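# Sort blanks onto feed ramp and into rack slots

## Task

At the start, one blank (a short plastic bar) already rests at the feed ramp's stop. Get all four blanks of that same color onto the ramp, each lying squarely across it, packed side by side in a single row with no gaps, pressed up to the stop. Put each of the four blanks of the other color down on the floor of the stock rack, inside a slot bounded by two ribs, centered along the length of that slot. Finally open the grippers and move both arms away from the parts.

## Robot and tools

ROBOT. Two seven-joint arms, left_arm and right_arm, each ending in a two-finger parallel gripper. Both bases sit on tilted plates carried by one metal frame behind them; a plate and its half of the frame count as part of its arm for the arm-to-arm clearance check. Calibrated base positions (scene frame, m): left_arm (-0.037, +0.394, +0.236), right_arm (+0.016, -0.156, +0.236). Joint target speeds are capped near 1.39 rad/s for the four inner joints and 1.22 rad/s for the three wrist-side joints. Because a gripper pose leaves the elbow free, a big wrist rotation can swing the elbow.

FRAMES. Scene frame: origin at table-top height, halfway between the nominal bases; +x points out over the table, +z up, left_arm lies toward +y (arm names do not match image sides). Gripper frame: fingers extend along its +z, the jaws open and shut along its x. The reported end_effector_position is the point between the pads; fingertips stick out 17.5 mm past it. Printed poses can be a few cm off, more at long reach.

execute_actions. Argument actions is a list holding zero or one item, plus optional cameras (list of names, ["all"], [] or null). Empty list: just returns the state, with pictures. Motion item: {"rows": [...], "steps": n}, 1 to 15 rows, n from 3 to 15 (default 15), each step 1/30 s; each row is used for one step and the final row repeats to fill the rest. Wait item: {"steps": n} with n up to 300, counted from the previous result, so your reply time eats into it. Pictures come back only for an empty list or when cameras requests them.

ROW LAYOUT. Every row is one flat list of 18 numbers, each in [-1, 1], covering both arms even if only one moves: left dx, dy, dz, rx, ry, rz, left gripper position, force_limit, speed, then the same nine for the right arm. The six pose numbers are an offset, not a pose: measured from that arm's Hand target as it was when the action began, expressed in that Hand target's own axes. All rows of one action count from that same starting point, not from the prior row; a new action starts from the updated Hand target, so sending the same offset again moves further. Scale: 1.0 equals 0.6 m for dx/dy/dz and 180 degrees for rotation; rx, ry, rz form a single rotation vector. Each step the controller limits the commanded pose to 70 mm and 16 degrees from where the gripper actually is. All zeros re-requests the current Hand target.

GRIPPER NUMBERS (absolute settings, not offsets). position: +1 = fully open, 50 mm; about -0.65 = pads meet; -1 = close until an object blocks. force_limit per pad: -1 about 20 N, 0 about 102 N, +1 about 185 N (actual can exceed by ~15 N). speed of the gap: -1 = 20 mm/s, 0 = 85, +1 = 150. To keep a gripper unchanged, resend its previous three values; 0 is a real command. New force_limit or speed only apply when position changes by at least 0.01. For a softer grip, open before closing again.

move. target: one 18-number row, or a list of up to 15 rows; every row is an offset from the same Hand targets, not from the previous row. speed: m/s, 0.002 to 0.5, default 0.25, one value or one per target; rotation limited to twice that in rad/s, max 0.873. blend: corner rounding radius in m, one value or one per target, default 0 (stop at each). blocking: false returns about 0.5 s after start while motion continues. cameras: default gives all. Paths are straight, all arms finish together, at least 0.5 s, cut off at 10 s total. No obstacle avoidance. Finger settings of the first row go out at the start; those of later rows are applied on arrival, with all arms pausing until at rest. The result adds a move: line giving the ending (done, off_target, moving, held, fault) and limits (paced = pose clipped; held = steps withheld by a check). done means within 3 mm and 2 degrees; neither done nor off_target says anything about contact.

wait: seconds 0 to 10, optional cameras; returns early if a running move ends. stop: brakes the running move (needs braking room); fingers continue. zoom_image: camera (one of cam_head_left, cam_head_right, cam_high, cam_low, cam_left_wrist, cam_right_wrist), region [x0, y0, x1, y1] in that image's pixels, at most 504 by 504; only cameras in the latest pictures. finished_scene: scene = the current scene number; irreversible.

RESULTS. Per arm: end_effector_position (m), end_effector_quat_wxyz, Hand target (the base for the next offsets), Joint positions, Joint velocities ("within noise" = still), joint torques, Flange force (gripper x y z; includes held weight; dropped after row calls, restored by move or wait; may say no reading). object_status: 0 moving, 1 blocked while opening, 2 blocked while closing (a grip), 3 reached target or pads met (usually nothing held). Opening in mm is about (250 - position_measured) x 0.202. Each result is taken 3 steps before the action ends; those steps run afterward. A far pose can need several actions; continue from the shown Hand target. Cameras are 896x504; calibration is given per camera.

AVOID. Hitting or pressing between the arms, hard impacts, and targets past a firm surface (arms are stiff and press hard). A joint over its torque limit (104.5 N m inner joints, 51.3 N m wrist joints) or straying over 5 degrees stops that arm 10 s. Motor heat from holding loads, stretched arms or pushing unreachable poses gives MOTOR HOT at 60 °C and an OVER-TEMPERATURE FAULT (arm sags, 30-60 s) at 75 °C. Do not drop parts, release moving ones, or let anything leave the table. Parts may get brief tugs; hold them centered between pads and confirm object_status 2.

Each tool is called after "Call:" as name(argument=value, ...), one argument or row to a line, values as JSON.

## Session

Call:
execute_actions(
  actions=[],
)

Call:
zoom_image(
  camera="cam_high",
  region=[340, 100, 560, 320],
)

Scene clock: 0.00 s of 9600.00 s.
left_arm: end_effector_position=(+0.4106, +0.3946, +0.3962) position_measured=3 object_status=3 end_effector_quat_wxyz=(+0.231, +0.897, -0.352, -0.136) | right_arm: end_effector_position=(+0.4823, -0.0761, +0.1892) position_measured=3 object_status=3 end_effector_quat_wxyz=(-0.039, -0.405, +0.728, -0.551)
Joint positions: left_arm=[-0.51 1.023 1.212 1.277 -0.657 1.715 -0.067] | right_arm=[-1.041 1.581 0.289 1.358 0.835 1.347 2.585]
Joint velocities: within noise
Joint torques (N m): no reading
Flange force (N): no reading
Hand target: left_arm +0.4106, +0.3946, +0.3962; +0.231, +0.897, -0.352, -0.136 | right_arm +0.4823, -0.0761, +0.1892; -0.039, -0.405, +0.728, -0.551
camera_calibration:
cam_left_wrist: T_world_to_cam=[[0.714326, -0.695146, -0.0806869, 0.00974961], [-0.565758, -0.641502, 0.518067, 0.333079], [-0.411893, -0.32442, -0.851526, 0.799419], [0, 0, 0, 1]] pos_world=[0.510752, 0.479795, 0.508956]
cam_right_wrist: T_world_to_cam=[[-0.660092, -0.535926, 0.526366, 0.177616], [-0.660105, 0.0794007, -0.746965, 0.517386], [0.358525, -0.840523, -0.406179, 0.00786146], [0, 0, 0, 1]] pos_world=[0.455953, 0.060716, 0.296172]

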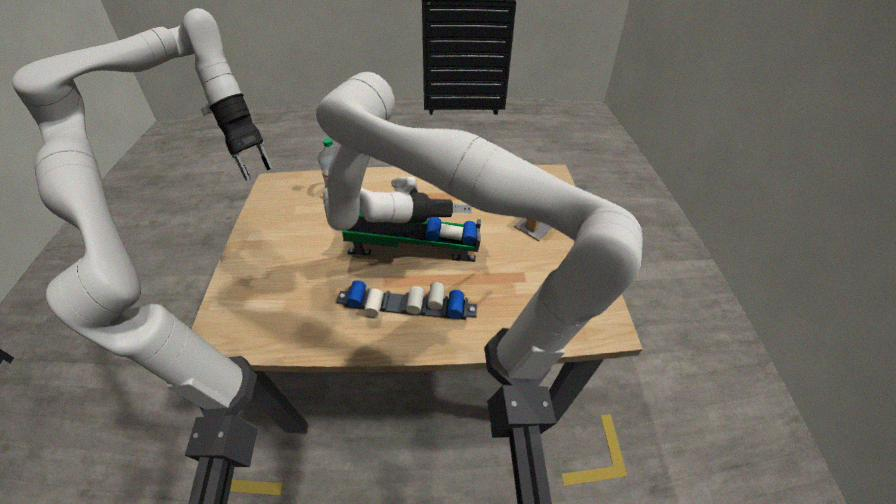

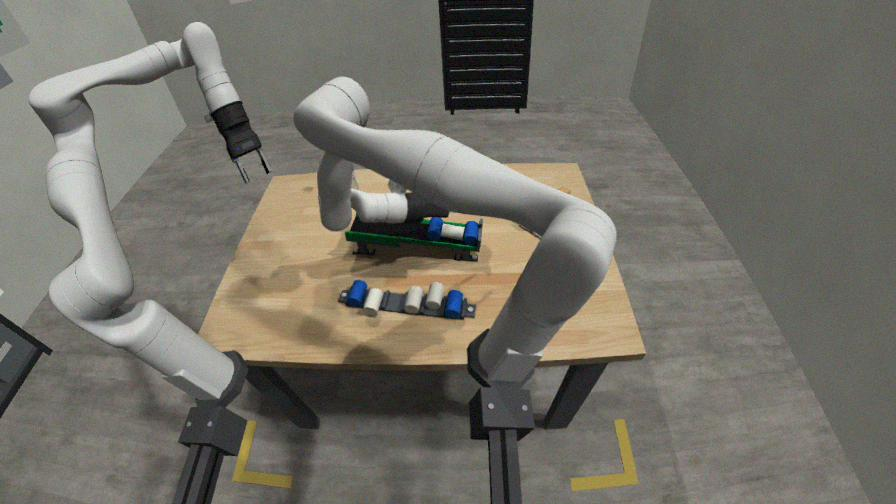

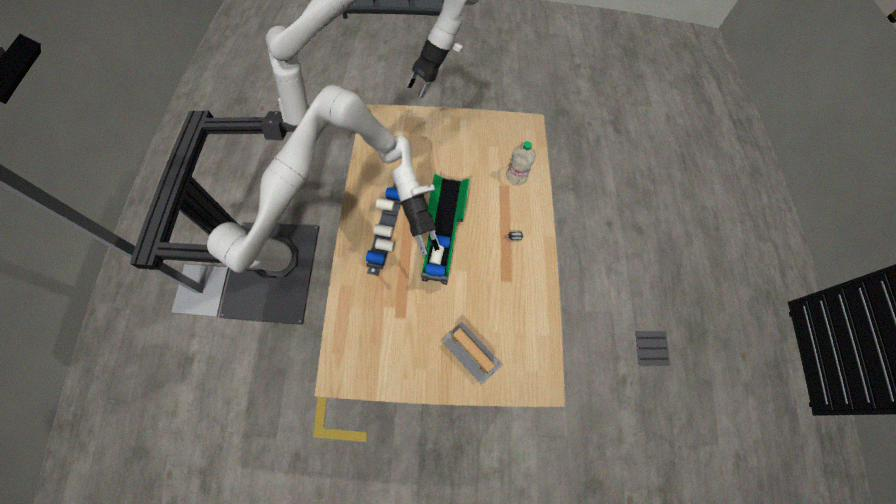

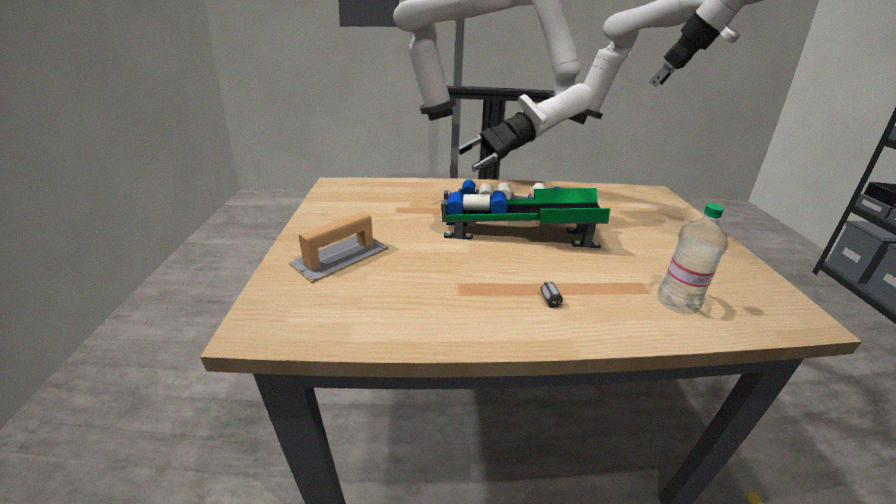

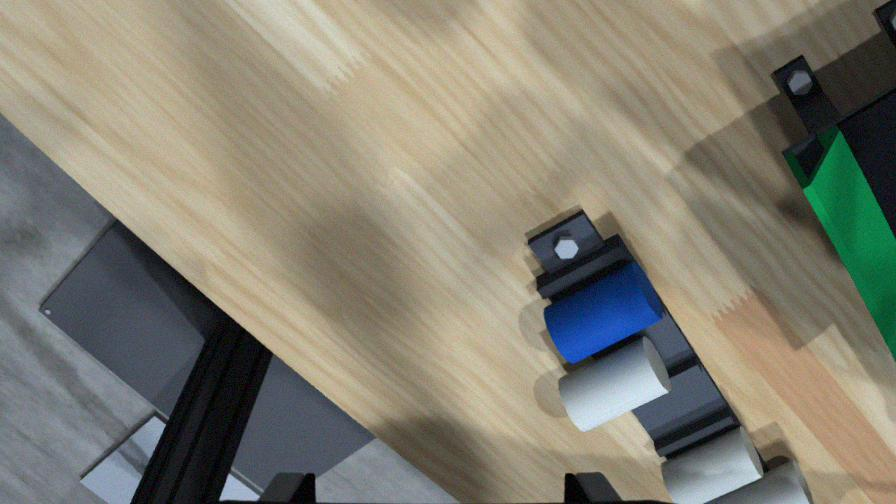

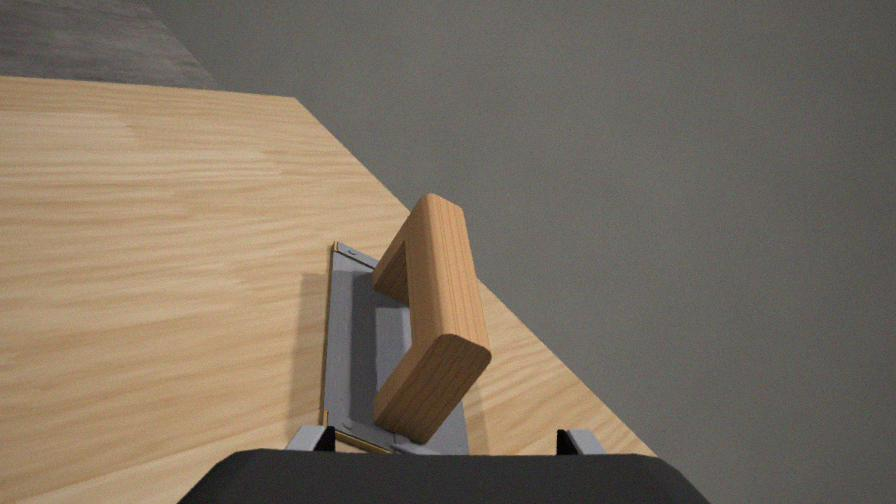

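Scaled by 2.291 from the camera's 896x504 image, which has a finer 1280x720 frame.

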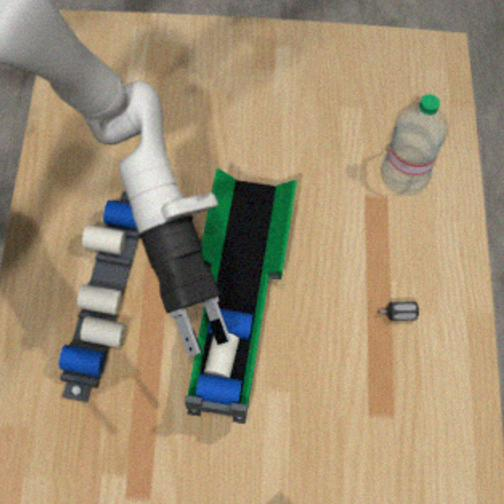

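Call:
move(
  target=[
    [0,0,0,0,0,0,1,-0.6,0,0.067,-0.1027,-0.0517,0,0,0,1,-0.6,0],
    [0,0,0,0,0,0,1,-0.6,0,0.254,-0.0458,-0.4813,-0.264,-0.2668,-0.1193,1,-0.6,0],
  ],
  cameras=["cam_right_wrist","cam_high"],
  blend=[0.03,0],
)

Scene clock: 4.37 s of 9600.00 s.
left_arm: end_effector_position=(+0.4106, +0.3946, +0.3962) position_measured=3 object_status=3 end_effector_quat_wxyz=(+0.231, +0.897, -0.352, -0.136) | right_arm: end_effector_position=(+0.2851, +0.0794, +0.3997) position_measured=3 object_status=3 end_effector_quat_wxyz=(+0.000, -0.660, +0.752, +0.000)
Joint positions: left_arm=[-0.51 1.023 1.212 1.277 -0.657 1.715 -0.067] | right_arm=[-0.837 0.574 -0.243 1.794 0.338 1.054 3.302]
Joint velocities: within noise
Joint torques (N m): left_arm=[6.23 -21.84 9.01 -1.29 1.79 0.27 -0.06] | right_arm=[-5.16 -14.43 -3.62 -7.58 0.25 0.22 0.38]
Flange force (N): left_arm=[8.1 -5.6 -6.6] | right_arm=[2.4 -2.1 -0.5]
Hand target: left_arm +0.4106, +0.3946, +0.3962; +0.231, +0.897, -0.352, -0.136 | right_arm +0.2851, +0.0794, +0.3997; +0.000, -0.660, +0.752, +0.000
Off the commanded pose: left_arm 0.000 m, 0 deg | right_arm 0.000 m, 0 deg.
Kept back: nothing.
move: done; blend cut to 0 m at target 1
camera_calibration:
cam_right_wrist: T_world_to_cam=[[-0.10747, -0.994089, 0.0153705, 0.103062], [-0.993622, 0.107925, 0.0326839, 0.313297], [-0.0341496, -0.0117599, -0.999348, 0.577983], [0, 0, 0, 1]] pos_world=[0.342113, 0.0754368, 0.565782]
Images, in order (width x height): cam_high 896x504, cam_right_wrist 896x504.

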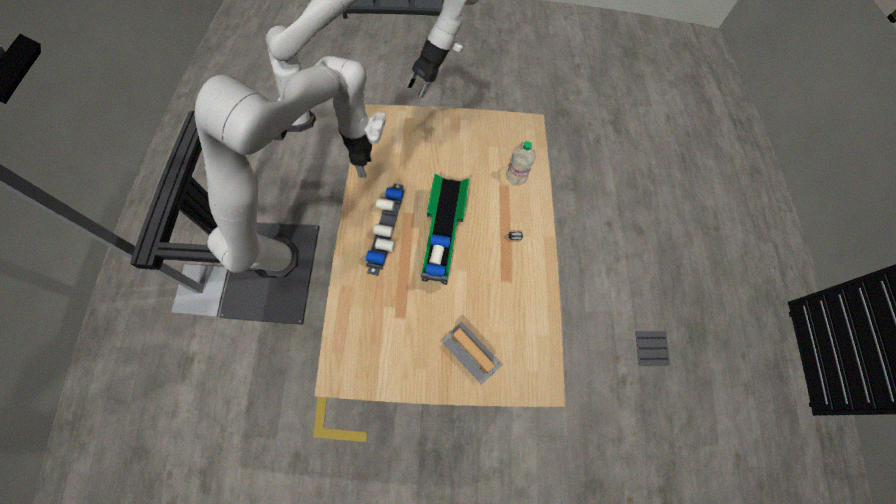

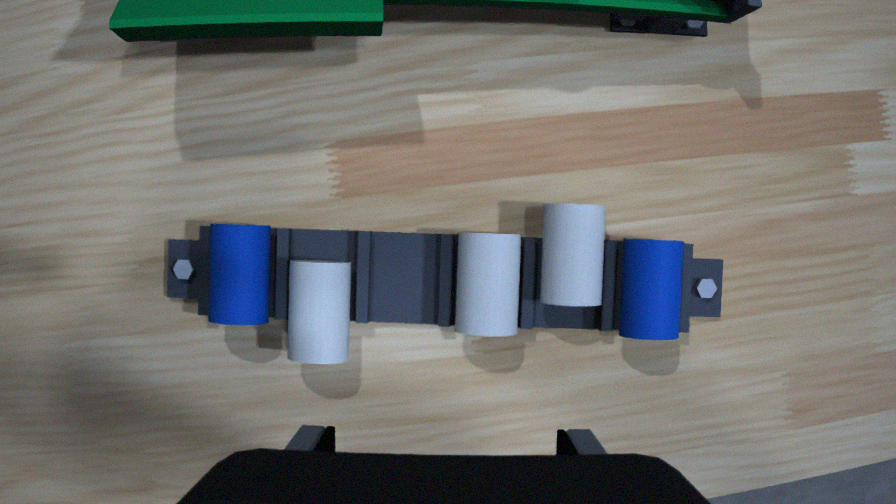

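Call:
move(
  target=[0,0,0,0,0,0,1,-0.6,0,-0.1357,-0.0017,0.4745,0,0,0.0059,0.82,-0.6,0],
  cameras=["cam_right_wrist","cam_high"],
)

Scene clock: 6.67 s of 9600.00 s.
left_arm: end_effector_position=(+0.4106, +0.3946, +0.3962) position_measured=3 object_status=3 end_effector_quat_wxyz=(+0.231, +0.897, -0.352, -0.136) | right_arm: end_effector_position=(+0.2967, +0.1602, +0.1151) position_measured=30 object_status=3 end_effector_quat_wxyz=(+0.000, -0.653, +0.758, +0.000)
Joint positions: left_arm=[-0.51 1.023 1.212 1.277 -0.657 1.715 -0.067] | right_arm=[-0.913 1.219 -0.073 1.727 0.573 0.483 3.057]
Joint velocities: within noise
Joint torques (N m): left_arm=[6.27 -21.86 9 -1.28 1.78 0.29 -0.04] | right_arm=[-6 -20.24 -2.96 -3.23 0.27 0.14 0.27]
Flange force (N): left_arm=[8.1 -5.6 -6.5] | right_arm=[1.0 -3.4 -1.5]
Hand target: left_arm +0.4106, +0.3946, +0.3962; +0.231, +0.897, -0.352, -0.136 | right_arm +0.2967, +0.1603, +0.1151; +0.000, -0.653, +0.758, +0.000
Off the commanded pose: left_arm 0.000 m, 0 deg | right_arm 0.000 m, 0 deg.
Kept back: nothing.
move: done
camera_calibration:
cam_right_wrist: T_world_to_cam=[[-0.125752, -0.991946, 0.0151655, 0.194153], [-0.991459, 0.126194, 0.0329248, 0.32171], [-0.0345734, -0.0108956, -0.999343, 0.294976], [0, 0, 0, 1]] pos_world=[0.353576, 0.155205, 0.281246]
Images, in order (width x height): cam_high 896x504, cam_right_wrist 896x504.

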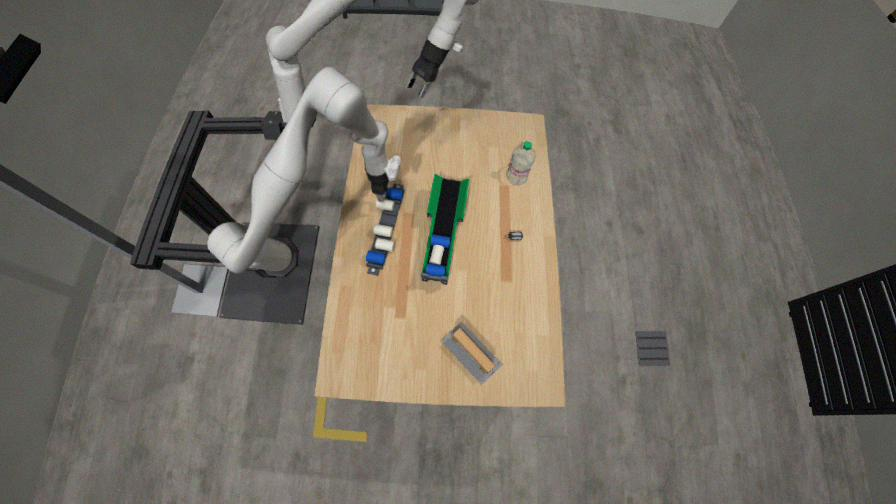

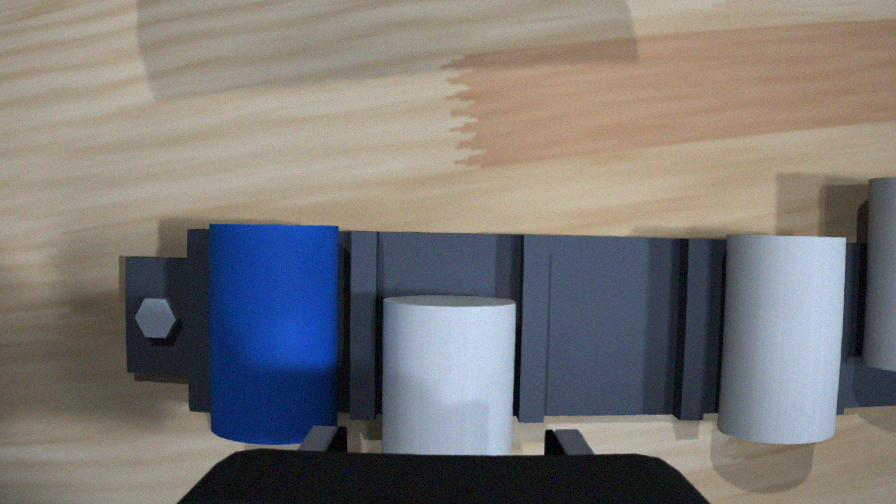

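Call:
move(
  target=[0,0,0,0,0,0,1,-0.6,0,0.0027,-0.0037,0.09,0,0,0,0.78,-0.6,0],
  cameras=["cam_right_wrist"],
)

Scene clock: 7.87 s of 9600.00 s.
left_arm: end_effector_position=(+0.4106, +0.3946, +0.3962) position_measured=3 object_status=3 end_effector_quat_wxyz=(+0.231, +0.897, -0.352, -0.136) | right_arm: end_effector_position=(+0.2986, +0.1584, +0.0612) position_measured=36 object_status=3 end_effector_quat_wxyz=(+0.000, -0.653, +0.758, +0.000)
Joint positions: left_arm=[-0.51 1.023 1.212 1.277 -0.657 1.715 -0.067] | right_arm=[-0.915 1.336 -0.028 1.693 0.604 0.391 3.033]
Joint velocities: within noise
Joint torques (N m): left_arm=[6.26 -21.79 9.11 -1.23 1.75 0.25 -0.05] | right_arm=[-6.09 -20.94 -2.55 -2.74 0.27 0.23 0.28]
Flange force (N): left_arm=[8.2 -5.7 -6.8] | right_arm=[1.7 -3.1 -0.9]
Hand target: left_arm +0.4106, +0.3946, +0.3962; +0.231, +0.897, -0.352, -0.136 | right_arm +0.2986, +0.1584, +0.0611; +0.000, -0.653, +0.758, +0.000
Off the commanded pose: left_arm 0.000 m, 0 deg | right_arm 0.000 m, 0 deg.
Kept back: nothing.
move: done
camera_calibration:
cam_right_wrist: T_world_to_cam=[[-0.125728, -0.991949, 0.0151864, 0.193358], [-0.991462, 0.12617, 0.0329271, 0.325675], [-0.034578, -0.0109169, -0.999342, 0.241081], [0, 0, 0, 1]] pos_world=[0.355541, 0.153342, 0.227262]
Images, in order (width x height): cam_right_wrist 896x504.

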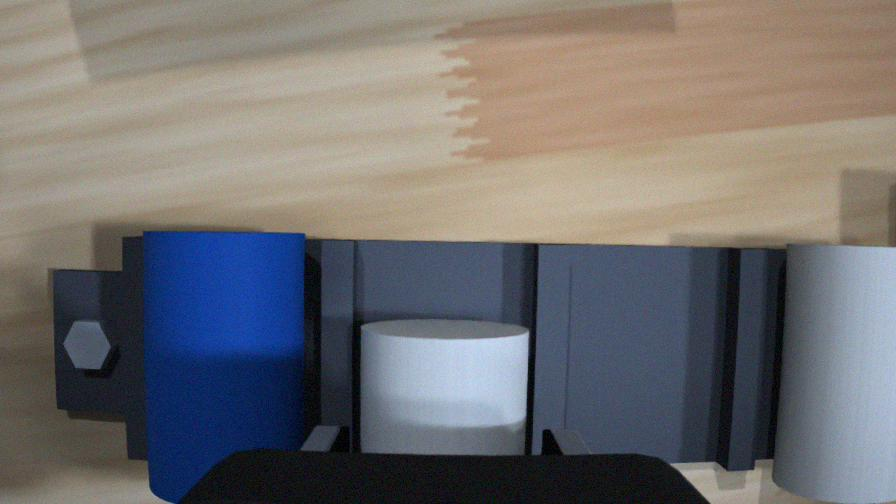

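Call:
move(
  target=[0,0,0,0,0,0,1,-0.6,0,-0.0005,0,0.0328,0,0,0,0.78,-0.6,0],
  cameras=[],
  speed=0.06,
)

Call:
move(
  target=[0,0,0,0,0,0,1,-0.6,0,0,0,0,0,0,0,-1,-0.6,-0.3],
  cameras=["cam_right_wrist"],
)

Call:
move(
  target=[
    [0,0,0,0,0,0,1,-0.6,0,0,0,-0.012,0,0,0,-1,-0.6,-0.3],
    [0,0,0,0,0,0,1,-0.6,0,0,-0.0373,-0.012,0,0,0,-1,-0.6,-0.3],
  ],
  cameras=["cam_right_wrist"],
  speed=0.1,
)

Scene clock: 8.87 s of 9600.00 s.
left_arm: end_effector_position=(+0.4106, +0.3946, +0.3962) position_measured=3 object_status=3 end_effector_quat_wxyz=(+0.231, +0.897, -0.352, -0.136) | right_arm: end_effector_position=(+0.2987, +0.1587, +0.0415) position_measured=36 object_status=3 end_effector_quat_wxyz=(+0.000, -0.653, +0.758, +0.000)
Joint positions: left_arm=[-0.51 1.023 1.212 1.277 -0.657 1.715 -0.067] | right_arm=[-0.917 1.38 -0.014 1.673 0.612 0.363 3.026]
Joint velocities: within noise
Joint torques (N m): left_arm=[6.23 -21.77 9 -1.24 1.78 0.28 -0.05] | right_arm=[-6.08 -20.71 -2.47 -2.5 0.31 0.27 0.24]
Flange force (N): left_arm=[8.2 -5.6 -6.8] | right_arm=[2.0 -3.1 -1.7]
Hand target: left_arm +0.4106, +0.3946, +0.3962; +0.231, +0.897, -0.352, -0.136 | right_arm +0.2987, +0.1587, +0.0414; +0.000, -0.653, +0.758, +0.000
Off the commanded pose: left_arm 0.000 m, 0 deg | right_arm 0.000 m, 0 deg.
Kept back: nothing.
move: done
No camera images: "cameras" was empty.

Scene clock: 9.57 s of 9600.00 s.
left_arm: end_effector_position=(+0.4106, +0.3946, +0.3962) position_measured=3 object_status=3 end_effector_quat_wxyz=(+0.231, +0.897, -0.352, -0.136) | right_arm: end_effector_position=(+0.2986, +0.1587, +0.0414) position_measured=57 object_status=2 end_effector_quat_wxyz=(+0.000, -0.653, +0.758, +0.000)
Joint positions: left_arm=[-0.51 1.023 1.212 1.277 -0.657 1.715 -0.067] | right_arm=[-0.917 1.381 -0.014 1.673 0.612 0.362 3.026]
Joint velocities: within noise
Joint torques (N m): left_arm=[6.18 -21.79 9.02 -1.26 1.75 0.24 -0.07] | right_arm=[-5.95 -20.53 -2.41 -2.61 0.29 0.1 0.25]
Flange force (N): left_arm=[8.3 -5.5 -6.8] | right_arm=[1.9 -2.9 -2.5]
Hand target: left_arm +0.4106, +0.3946, +0.3962; +0.231, +0.897, -0.352, -0.136 | right_arm +0.2986, +0.1587, +0.0414; +0.000, -0.653, +0.758, +0.000
Off the commanded pose: left_arm 0.000 m, 0 deg | right_arm 0.000 m, 0 deg.
Kept back: nothing.
move: done
camera_calibration:
cam_right_wrist: T_world_to_cam=[[-0.125793, -0.99194, 0.0152, 0.193997], [-0.991453, 0.126236, 0.0329598, 0.326297], [-0.0346129, -0.010924, -0.999341, 0.221336], [0, 0, 0, 1]] pos_world=[0.355573, 0.15366, 0.207487]
Images, in order (width x height): cam_right_wrist 896x504.

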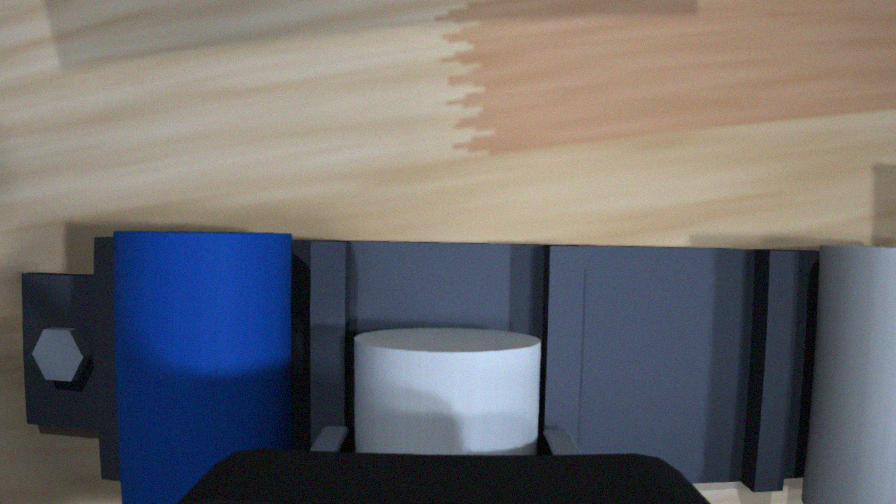

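Scene clock: 11.03 s of 9600.00 s.
left_arm: end_effector_position=(+0.4106, +0.3946, +0.3962) position_measured=3 object_status=3 end_effector_quat_wxyz=(+0.231, +0.897, -0.352, -0.136) | right_arm: end_effector_position=(+0.3207, +0.1554, +0.0486) position_measured=57 object_status=2 end_effector_quat_wxyz=(+0.000, -0.653, +0.758, +0.000)
Joint positions: left_arm=[-0.51 1.023 1.212 1.277 -0.657 1.715 -0.067] | right_arm=[-0.865 1.364 -0.031 1.642 0.616 0.409 3.075]
Joint velocities: within noise
Joint torques (N m): left_arm=[6.19 -21.83 9.03 -1.27 1.78 0.3 -0.05] | right_arm=[-6.51 -21.48 -3.01 -2.73 0.3 0.23 0.24]
Flange force (N): left_arm=[8.3 -5.6 -6.6] | right_arm=[1.7 -3.3 -0.2]
Hand target: left_arm +0.4106, +0.3946, +0.3962; +0.231, +0.897, -0.352, -0.136 | right_arm +0.3208, +0.1554, +0.0486; +0.000, -0.653, +0.758, +0.000
Off the commanded pose: left_arm 0.000 m, 0 deg | right_arm 0.000 m, 0 deg.
Kept back: nothing.
move: done
camera_calibration:
cam_right_wrist: T_world_to_cam=[[-0.125778, -0.991944, 0.0150848, 0.193417], [-0.991458, 0.126216, 0.0328697, 0.348387], [-0.0345088, -0.0108217, -0.999346, 0.229254], [0, 0, 0, 1]] pos_world=[0.37765, 0.150367, 0.214735]
Images, in order (width x height): cam_right_wrist 896x504.

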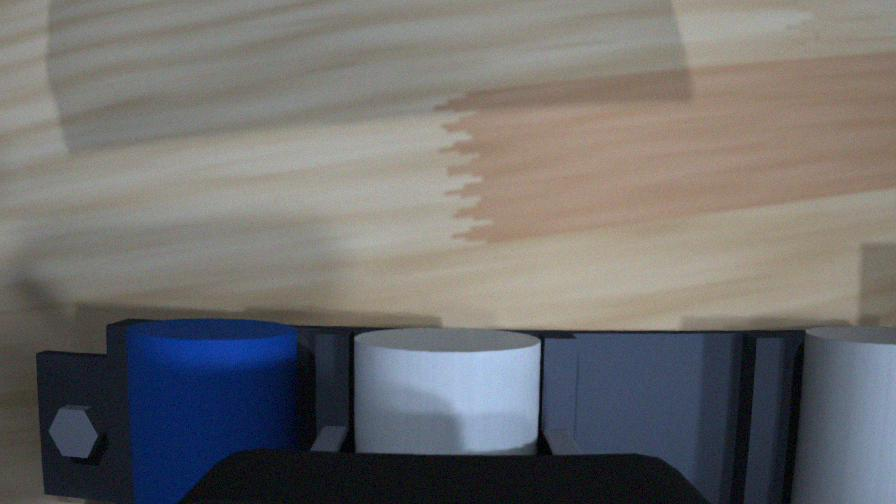

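Call:
move(
  target=[0,0,0,0,0,0,1,-0.6,0,0,-0.0025,0.0115,0,0,0,-1,-0.6,-0.3],
  cameras=[],
  speed=0.05,
)

Call:
move(
  target=[0,0,0,0,0,0,1,-0.6,0,0,0,0,0,0,0,0.76,-0.6,-0.8],
  cameras=["cam_right_wrist"],
)

Scene clock: 12.07 s of 9600.00 s.
left_arm: end_effector_position=(+0.4106, +0.3946, +0.3962) position_measured=3 object_status=3 end_effector_quat_wxyz=(+0.231, +0.897, -0.352, -0.136) | right_arm: end_effector_position=(+0.3223, +0.1552, +0.0417) position_measured=57 object_status=2 end_effector_quat_wxyz=(+0.000, -0.653, +0.758, +0.000)
Joint positions: left_arm=[-0.51 1.023 1.212 1.277 -0.657 1.715 -0.067] | right_arm=[-0.861 1.379 -0.028 1.632 0.62 0.402 3.076]
Joint velocities: within noise
Joint torques (N m): left_arm=[6.24 -21.79 8.97 -1.22 1.78 0.32 -0.01] | right_arm=[-6.43 -21.46 -2.73 -3.02 0.25 0.32 0.24]
Flange force (N): left_arm=[8.2 -5.7 -6.7] | right_arm=[2.9 -2.5 -0.8]
Hand target: left_arm +0.4106, +0.3946, +0.3962; +0.231, +0.897, -0.352, -0.136 | right_arm +0.3223, +0.1552, +0.0417; +0.000, -0.653, +0.758, +0.000
Off the commanded pose: left_arm 0.000 m, 0 deg | right_arm 0.000 m, 0 deg.
Kept back: nothing.
move: done
No camera images: "cameras" was empty.

Scene clock: 12.77 s of 9600.00 s.
left_arm: end_effector_position=(+0.4106, +0.3946, +0.3962) position_measured=3 object_status=3 end_effector_quat_wxyz=(+0.231, +0.897, -0.352, -0.136) | right_arm: end_effector_position=(+0.3223, +0.1552, +0.0417) position_measured=39 object_status=3 end_effector_quat_wxyz=(+0.000, -0.653, +0.758, +0.000)
Joint positions: left_arm=[-0.51 1.023 1.212 1.277 -0.657 1.715 -0.067] | right_arm=[-0.861 1.379 -0.028 1.632 0.62 0.402 3.076]
Joint velocities: within noise
Joint torques (N m): left_arm=[6.23 -21.84 9 -1.3 1.79 0.27 -0.04] | right_arm=[-6.37 -21.17 -2.71 -2.83 0.3 0.15 0.23]
Flange force (N): left_arm=[8.1 -5.6 -6.6] | right_arm=[2.0 -3.0 -1.5]
Hand target: left_arm +0.4106, +0.3946, +0.3962; +0.231, +0.897, -0.352, -0.136 | right_arm +0.3223, +0.1552, +0.0417; +0.000, -0.653, +0.758, +0.000
Off the commanded pose: left_arm 0.000 m, 0 deg | right_arm 0.000 m, 0 deg.
Kept back: nothing.
move: done
camera_calibration:
cam_right_wrist: T_world_to_cam=[[-0.125763, -0.991944, 0.0151681, 0.193457], [-0.991457, 0.126205, 0.0329431, 0.350175], [-0.0345921, -0.0108955, -0.999342, 0.222392], [0, 0, 0, 1]] pos_world=[0.379206, 0.150127, 0.207775]
Images, in order (width x height): cam_right_wrist 896x504.

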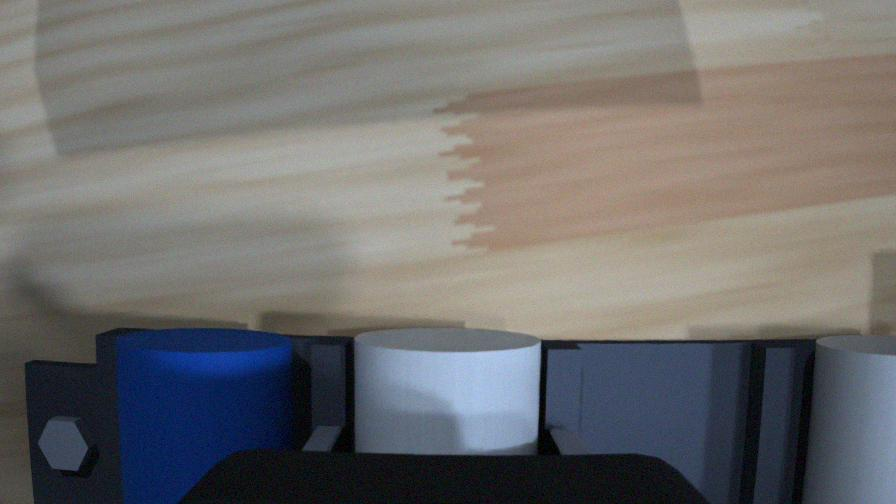

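Call:
move(
  target=[
    [0,0,0,0,0,0,1,-0.6,0,0,0,-0.035,0,0,0,0.76,-0.6,-0.8],
    [0,0,0,0,0,0,1,-0.6,0,0,0,-0.0972,0,0,0,0.76,-0.6,-0.8],
    [0,0,0,0,0,0,1,-0.6,0,0.2742,-0.034,-0.0972,0,0,0,0.76,-0.6,-0.8],
  ],
  cameras=["cam_right_wrist"],
  speed=[0.06,0.2,0.25],
  blend=[0,0.02,0],
)

Scene clock: 15.20 s of 9600.00 s.
left_arm: end_effector_position=(+0.4106, +0.3946, +0.3962) position_measured=3 object_status=3 end_effector_quat_wxyz=(+0.231, +0.897, -0.352, -0.136) | right_arm: end_effector_position=(+0.3181, -0.0105, +0.0999) position_measured=39 object_status=3 end_effector_quat_wxyz=(+0.000, -0.653, +0.758, +0.000)
Joint positions: left_arm=[-0.51 1.023 1.212 1.277 -0.657 1.715 -0.067] | right_arm=[-0.781 1.137 0.188 2.105 0.765 0.094 3.093]
Joint velocities: left_arm=[within noise] | right_arm=[-0.006 0.002 0.01 0.004 0.002 -0.012 -0.003]
Joint torques (N m): left_arm=[6.21 -21.76 9.04 -1.25 1.76 0.29 -0.04] | right_arm=[-6.08 -16.33 -0.97 -0.71 0.24 0.17 0.12]
Flange force (N): left_arm=[8.2 -5.6 -6.7] | right_arm=[2.5 -4.1 -3.1]
Hand target: left_arm +0.4106, +0.3946, +0.3962; +0.231, +0.897, -0.352, -0.136 | right_arm +0.3181, -0.0106, +0.0998; +0.000, -0.653, +0.758, +0.000
Off the commanded pose: left_arm 0.000 m, 0 deg | right_arm 0.000 m, 0 deg.
Kept back: nothing.
move: done; blend cut to 0.0187 m at target 2
camera_calibration:
cam_right_wrist: T_world_to_cam=[[-0.125744, -0.991946, 0.0152533, 0.0276717], [-0.991451, 0.126191, 0.0331741, 0.365019], [-0.0348318, -0.0109515, -0.999333, 0.278683], [0, 0, 0, 1]] pos_world=[0.375085, -0.0155614, 0.265966]
Images, in order (width x height): cam_right_wrist 896x504.

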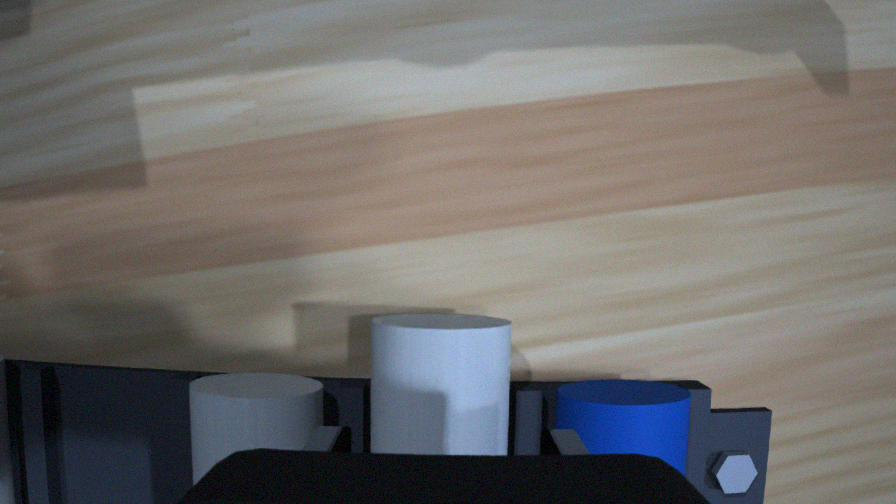

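Call:
move(
  target=[
    [0,0,0,0,0,0,1,-0.6,0,-0.001,0.0017,0.06,0,0,0,0.78,-0.6,0],
    [0,0,0,0,0,0,1,-0.6,0,-0.001,0.0017,0.0972,0,0,0,0.78,-0.6,0],
  ],
  cameras=["cam_right_wrist"],
  speed=[0.15,0.06],
)

Call:
move(
  target=[0,0,0,0,0,0,1,-0.6,0,0,0,0,0,0,0,-1,-0.6,-0.3],
  cameras=[],
)

Call:
move(
  target=[
    [0,0,0,0,0,0,1,-0.6,0,0,0,-0.012,0,0,0,-1,-0.6,-0.3],
    [0,0,0,0,0,0,1,-0.6,0,0,0.0323,-0.012,0,0,0,-1,-0.6,-0.3],
  ],
  cameras=["cam_right_wrist"],
  speed=0.1,
)

Scene clock: 17.13 s of 9600.00 s.
left_arm: end_effector_position=(+0.4106, +0.3946, +0.3962) position_measured=3 object_status=3 end_effector_quat_wxyz=(+0.231, +0.897, -0.352, -0.136) | right_arm: end_effector_position=(+0.3172, -0.0098, +0.0416) position_measured=36 object_status=3 end_effector_quat_wxyz=(+0.000, -0.653, +0.758, +0.000)
Joint positions: left_arm=[-0.51 1.023 1.212 1.277 -0.657 1.715 -0.067] | right_arm=[-0.825 1.314 0.28 2.055 0.755 -0.061 3.071]
Joint velocities: left_arm=[within noise] | right_arm=[-0.002 0.005 0.002 -0.001 -0.001 -0.005 -0.001]
Joint torques (N m): left_arm=[6.25 -21.89 8.97 -1.22 1.8 0.28 -0.09] | right_arm=[-6.08 -17.36 -0.05 0.58 0.25 0.31 0.27]
Flange force (N): left_arm=[8.3 -5.7 -6.7] | right_arm=[2.1 -3.6 -1.1]
Hand target: left_arm +0.4106, +0.3946, +0.3962; +0.231, +0.897, -0.352, -0.136 | right_arm +0.3172, -0.0098, +0.0415; +0.000, -0.653, +0.758, +0.000
Off the commanded pose: left_arm 0.000 m, 0 deg | right_arm 0.000 m, 0 deg.
Kept back: nothing.
move: done
camera_calibration:
cam_right_wrist: T_world_to_cam=[[-0.125767, -0.991944, 0.0151713, 0.0291684], [-0.991456, 0.126209, 0.0329565, 0.365962], [-0.0346057, -0.0108968, -0.999342, 0.220399], [0, 0, 0, 1]] pos_world=[0.374131, -0.0148527, 0.207751]
Images, in order (width x height): cam_right_wrist 896x504.

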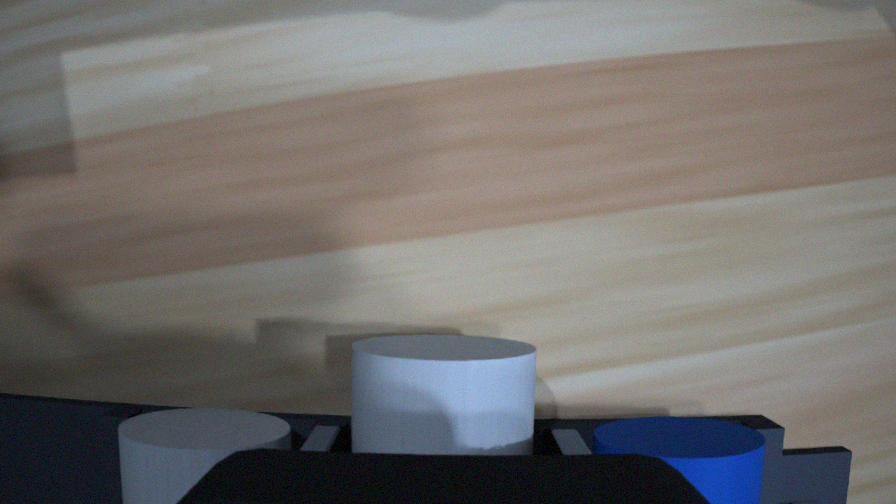

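Scene clock: 17.83 s of 9600.00 s.
left_arm: end_effector_position=(+0.4106, +0.3946, +0.3962) position_measured=3 object_status=3 end_effector_quat_wxyz=(+0.231, +0.897, -0.352, -0.136) | right_arm: end_effector_position=(+0.3172, -0.0098, +0.0415) position_measured=57 object_status=2 end_effector_quat_wxyz=(+0.000, -0.653, +0.758, +0.000)
Joint positions: left_arm=[-0.51 1.023 1.212 1.277 -0.657 1.715 -0.067] | right_arm=[-0.825 1.315 0.28 2.054 0.755 -0.061 3.071]
Joint velocities: within noise
Joint torques (N m): left_arm=[6.24 -21.83 9.01 -1.23 1.75 0.27 -0.09] | right_arm=[-6.01 -16.58 -0.23 0.58 0.26 0.17 0.26]
Flange force (N): left_arm=[8.2 -5.6 -6.7] | right_arm=[1.9 -4.4 -3.5]
Hand target: left_arm +0.4106, +0.3946, +0.3962; +0.231, +0.897, -0.352, -0.136 | right_arm +0.3172, -0.0098, +0.0415; +0.000, -0.653, +0.758, +0.000
Off the commanded pose: left_arm 0.000 m, 0 deg | right_arm 0.000 m, 0 deg.
Kept back: nothing.
move: done
No camera images: "cameras" was empty.

Scene clock: 19.30 s of 9600.00 s.
left_arm: end_effector_position=(+0.4106, +0.3946, +0.3962) position_measured=3 object_status=3 end_effector_quat_wxyz=(+0.231, +0.897, -0.352, -0.136) | right_arm: end_effector_position=(+0.2981, -0.0070, +0.0487) position_measured=57 object_status=2 end_effector_quat_wxyz=(+0.000, -0.653, +0.758, +0.000)
Joint positions: left_arm=[-0.51 1.023 1.212 1.277 -0.657 1.715 -0.067] | right_arm=[-0.888 1.314 0.298 2.104 0.724 -0.105 3.052]
Joint velocities: left_arm=[within noise] | right_arm=[-0.005 0.002 0.002 0.002 -0.005 -0.004 -0.002]
Joint torques (N m): left_arm=[6.29 -21.82 9.08 -1.29 1.75 0.25 -0.08] | right_arm=[-6.16 -16.96 0.05 1.1 0.16 0.5 0.27]
Flange force (N): left_arm=[8.0 -5.5 -6.6] | right_arm=[2.4 -4.9 -0.5]
Hand target: left_arm +0.4106, +0.3946, +0.3962; +0.231, +0.897, -0.352, -0.136 | right_arm +0.2980, -0.0070, +0.0487; +0.000, -0.653, +0.758, +0.000
Off the commanded pose: left_arm 0.000 m, 0 deg | right_arm 0.000 m, 0 deg.
Kept back: nothing.
move: done
camera_calibration:
cam_right_wrist: T_world_to_cam=[[-0.125807, -0.991938, 0.0151904, 0.0294929], [-0.991449, 0.12625, 0.0330021, 0.346435], [-0.0346539, -0.0109086, -0.99934, 0.226867], [0, 0, 0, 1]] pos_world=[0.355045, -0.0120076, 0.214836]
Images, in order (width x height): cam_right_wrist 896x504.

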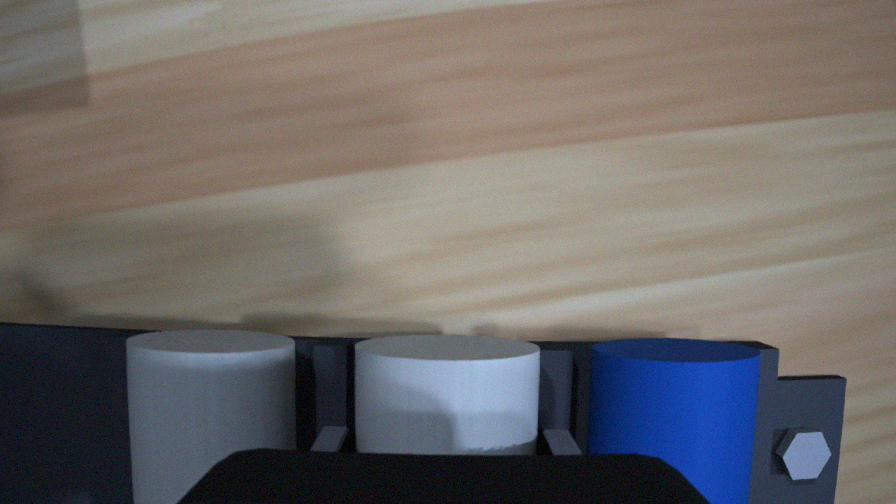

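Call:
move(
  target=[0,0,0,0,0,0,1,-0.6,0,0,0.0013,0.0115,0,0,0,-1,-0.6,-0.3],
  cameras=[],
  speed=0.05,
)

Call:
move(
  target=[0,0,0,0,0,0,1,-0.6,0,0,0,0,0,0,0,0.76,-0.6,-0.8],
  cameras=["cam_right_wrist"],
)

Scene clock: 20.23 s of 9600.00 s.
left_arm: end_effector_position=(+0.4106, +0.3946, +0.3962) position_measured=3 object_status=3 end_effector_quat_wxyz=(+0.231, +0.897, -0.352, -0.136) | right_arm: end_effector_position=(+0.2973, -0.0068, +0.0419) position_measured=57 object_status=2 end_effector_quat_wxyz=(+0.000, -0.653, +0.758, +0.000)
Joint positions: left_arm=[-0.51 1.023 1.212 1.277 -0.657 1.715 -0.067] | right_arm=[-0.893 1.335 0.307 2.098 0.718 -0.123 3.051]
Joint velocities: within noise
Joint torques (N m): left_arm=[6.24 -21.85 8.97 -1.27 1.74 0.29 -0.08] | right_arm=[-6.04 -16.59 -0.04 1.02 0.23 0.18 0.24]
Flange force (N): left_arm=[8.1 -5.5 -6.6] | right_arm=[2.1 -5.2 -2.4]
Hand target: left_arm +0.4106, +0.3946, +0.3962; +0.231, +0.897, -0.352, -0.136 | right_arm +0.2973, -0.0068, +0.0418; +0.000, -0.653, +0.758, +0.000
Off the commanded pose: left_arm 0.000 m, 0 deg | right_arm 0.000 m, 0 deg.
Kept back: nothing.
move: done
No camera images: "cameras" was empty.

Scene clock: 20.93 s of 9600.00 s.
left_arm: end_effector_position=(+0.4106, +0.3946, +0.3962) position_measured=3 object_status=3 end_effector_quat_wxyz=(+0.231, +0.897, -0.352, -0.136) | right_arm: end_effector_position=(+0.2973, -0.0068, +0.0418) position_measured=39 object_status=3 end_effector_quat_wxyz=(+0.000, -0.653, +0.758, +0.000)
Joint positions: left_arm=[-0.51 1.023 1.212 1.277 -0.657 1.715 -0.067] | right_arm=[-0.893 1.336 0.307 2.098 0.718 -0.123 3.051]
Joint velocities: within noise
Joint torques (N m): left_arm=[6.22 -21.82 9 -1.29 1.78 0.3 -0.06] | right_arm=[-5.91 -16.79 0.03 1 0.25 0.15 0.25]
Flange force (N): left_arm=[8.1 -5.5 -6.5] | right_arm=[1.9 -4.6 -1.9]
Hand target: left_arm +0.4106, +0.3946, +0.3962; +0.231, +0.897, -0.352, -0.136 | right_arm +0.2972, -0.0068, +0.0418; +0.000, -0.653, +0.758, +0.000
Off the commanded pose: left_arm 0.000 m, 0 deg | right_arm 0.000 m, 0 deg.
Kept back: nothing.
move: done
camera_calibration:
cam_right_wrist: T_world_to_cam=[[-0.125787, -0.991941, 0.0151879, 0.0296079], [-0.991453, 0.12623, 0.032957, 0.345797], [-0.0346085, -0.0109125, -0.999341, 0.219921], [0, 0, 0, 1]] pos_world=[0.354177, -0.0118808, 0.20793]
Images, in order (width x height): cam_right_wrist 896x504.

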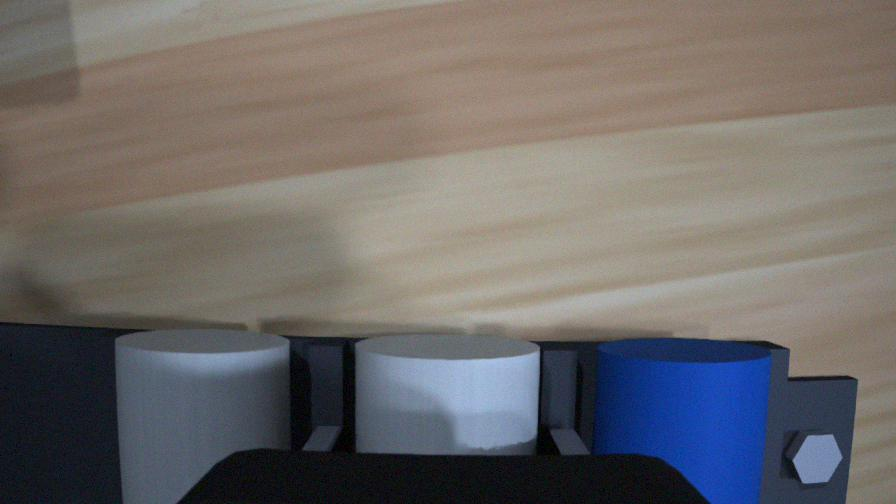

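Call:
move(
  target=[
    [0,0,0,0,0,0,1,-0.6,0,0,0,-0.035,0,0,0,0.76,-0.6,-0.8],
    [0,0,0,0,0,0,1,-0.6,0,0,0,-0.25,0,0,0,0.76,-0.6,-0.8],
    [0,0,0,0,0,0,1,-0.6,0,0.0475,-0.2815,-0.53,0,0,-0.0167,0.76,-0.6,-0.8],
  ],
  cameras=["cam_right_wrist","cam_low"],
  speed=[0.06,0.25,0.3],
  blend=[0,0.04,0],
)

Scene clock: 24.43 s of 9600.00 s.
left_arm: end_effector_position=(+0.4106, +0.3946, +0.3962) position_measured=3 object_status=3 end_effector_quat_wxyz=(+0.231, +0.897, -0.352, -0.136) | right_arm: end_effector_position=(+0.4600, -0.0603, +0.3598) position_measured=39 object_status=3 end_effector_quat_wxyz=(+0.000, -0.672, +0.740, +0.000)
Joint positions: left_arm=[-0.51 1.023 1.212 1.277 -0.657 1.715 -0.067] | right_arm=[-0.414 0.624 -0.152 1.655 0.404 1.034 3.822]
Joint velocities: left_arm=[within noise] | right_arm=[0.001 0.003 0 -0.01 -0.001 0.007 0.004]
Joint torques (N m): left_arm=[6.19 -21.85 8.97 -1.27 1.75 0.3 -0.06] | right_arm=[-6.95 -17.12 -3.99 -7.33 0.35 -0.03 0.42]
Flange force (N): left_arm=[8.2 -5.5 -6.6] | right_arm=[2.8 -0.9 -0.8]
Hand target: left_arm +0.4106, +0.3946, +0.3962; +0.231, +0.897, -0.352, -0.136 | right_arm +0.4601, -0.0603, +0.3598; +0.000, -0.672, +0.740, +0.000
Off the commanded pose: left_arm 0.000 m, 0 deg | right_arm 0.000 m, 0 deg.
Kept back: nothing.
move: done
camera_calibration:
cam_right_wrist: T_world_to_cam=[[-0.0735743, -0.997176, 0.0150426, -0.0320414], [-0.996723, 0.0740326, 0.0325935, 0.50286], [-0.0336151, -0.0125952, -0.999355, 0.542147], [0, 0, 0, 1]] pos_world=[0.517079, -0.0623505, 0.525889]
Images, in order (width x height): cam_low 896x504, cam_right_wrist 896x504.

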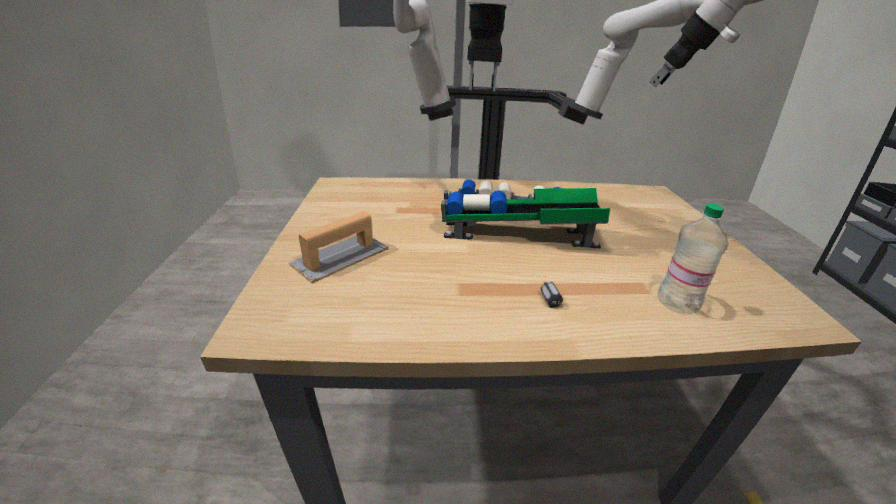

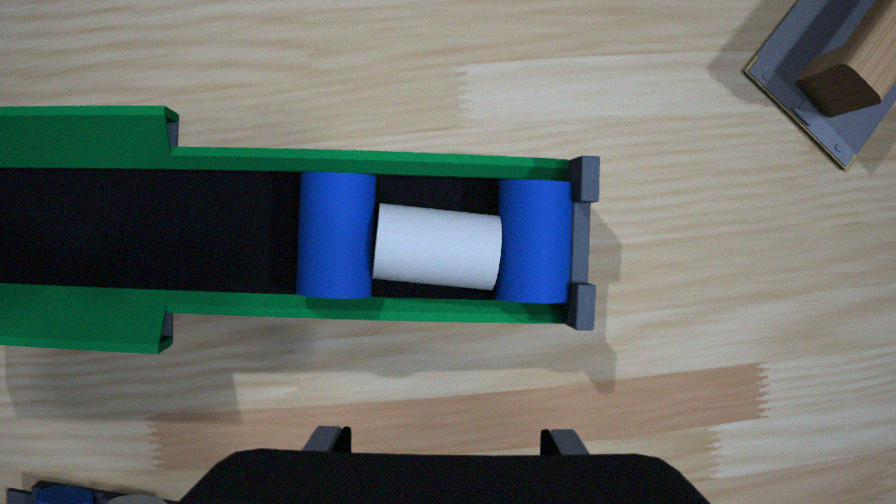

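Call:
move(
  target=[0,0,0,0,0,0,1,-0.6,0,-0.0115,-0.0793,0.3497,0,0,-0.4756,0.82,-0.6,-0.8],
  cameras=["cam_right_wrist","cam_low"],
  speed=0.4,
)

Call:
zoom_image(
  camera="cam_low",
  region=[420, 100, 580, 240],
)

Scene clock: 27.13 s of 9600.00 s.
left_arm: end_effector_position=(+0.4106, +0.3946, +0.3962) position_measured=3 object_status=3 end_effector_quat_wxyz=(+0.231, +0.897, -0.352, -0.136) | right_arm: end_effector_position=(+0.5081, -0.0578, +0.1500) position_measured=30 object_status=3 end_effector_quat_wxyz=(+0.000, +0.996, -0.086, +0.000)
Joint positions: left_arm=[-0.51 1.023 1.212 1.277 -0.657 1.715 -0.067] | right_arm=[-0.161 1.061 -0.331 1.601 0.857 0.785 5.052]
Joint velocities: left_arm=[within noise] | right_arm=[0.002 0.003 -0.003 -0.006 0 0.003 0.009]
Joint torques (N m): left_arm=[6.28 -21.82 9.04 -1.24 1.75 0.29 -0.06] | right_arm=[-7.92 -20.9 -5.85 -3.93 0.24 0.04 0.29]
Flange force (N): left_arm=[8.1 -5.6 -6.7] | right_arm=[1.3 2.5 -0.7]
Hand target: left_arm +0.4106, +0.3946, +0.3962; +0.231, +0.897, -0.352, -0.136 | right_arm +0.5081, -0.0578, +0.1499; +0.000, +0.996, -0.086, +0.000
Off the commanded pose: left_arm 0.000 m, 0 deg | right_arm 0.000 m, 0 deg.
Kept back: nothing.
move: done
camera_calibration:
cam_right_wrist: T_world_to_cam=[[0.988539, -0.150104, 0.016136, -0.513736], [-0.150556, -0.988086, 0.031932, 0.0661922], [0.0111506, -0.0339954, -0.99936, 0.310199], [0, 0, 0, 1]] pos_world=[0.514354, -0.00116465, 0.316176]
Images, in order (width x height): cam_low 896x504, cam_right_wrist 896x504.

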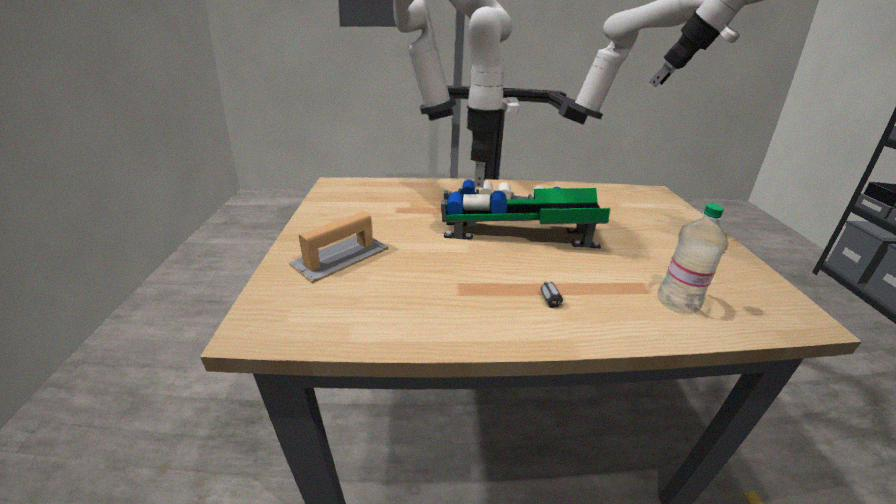

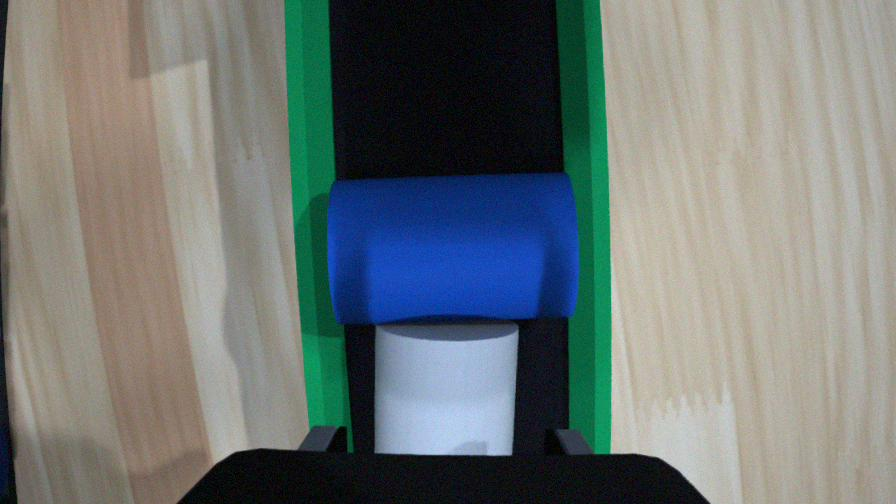

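Scaled by 3.150 from the camera's 896x504 image, which has a finer 1280x720 frame.

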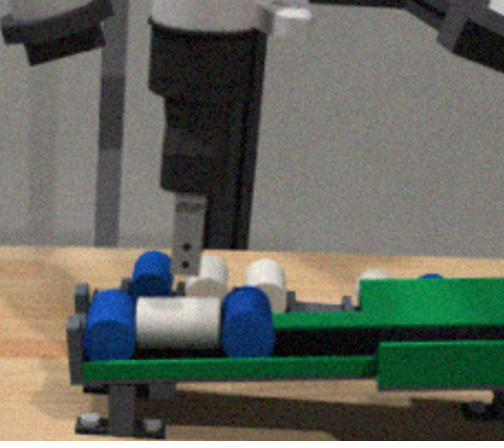

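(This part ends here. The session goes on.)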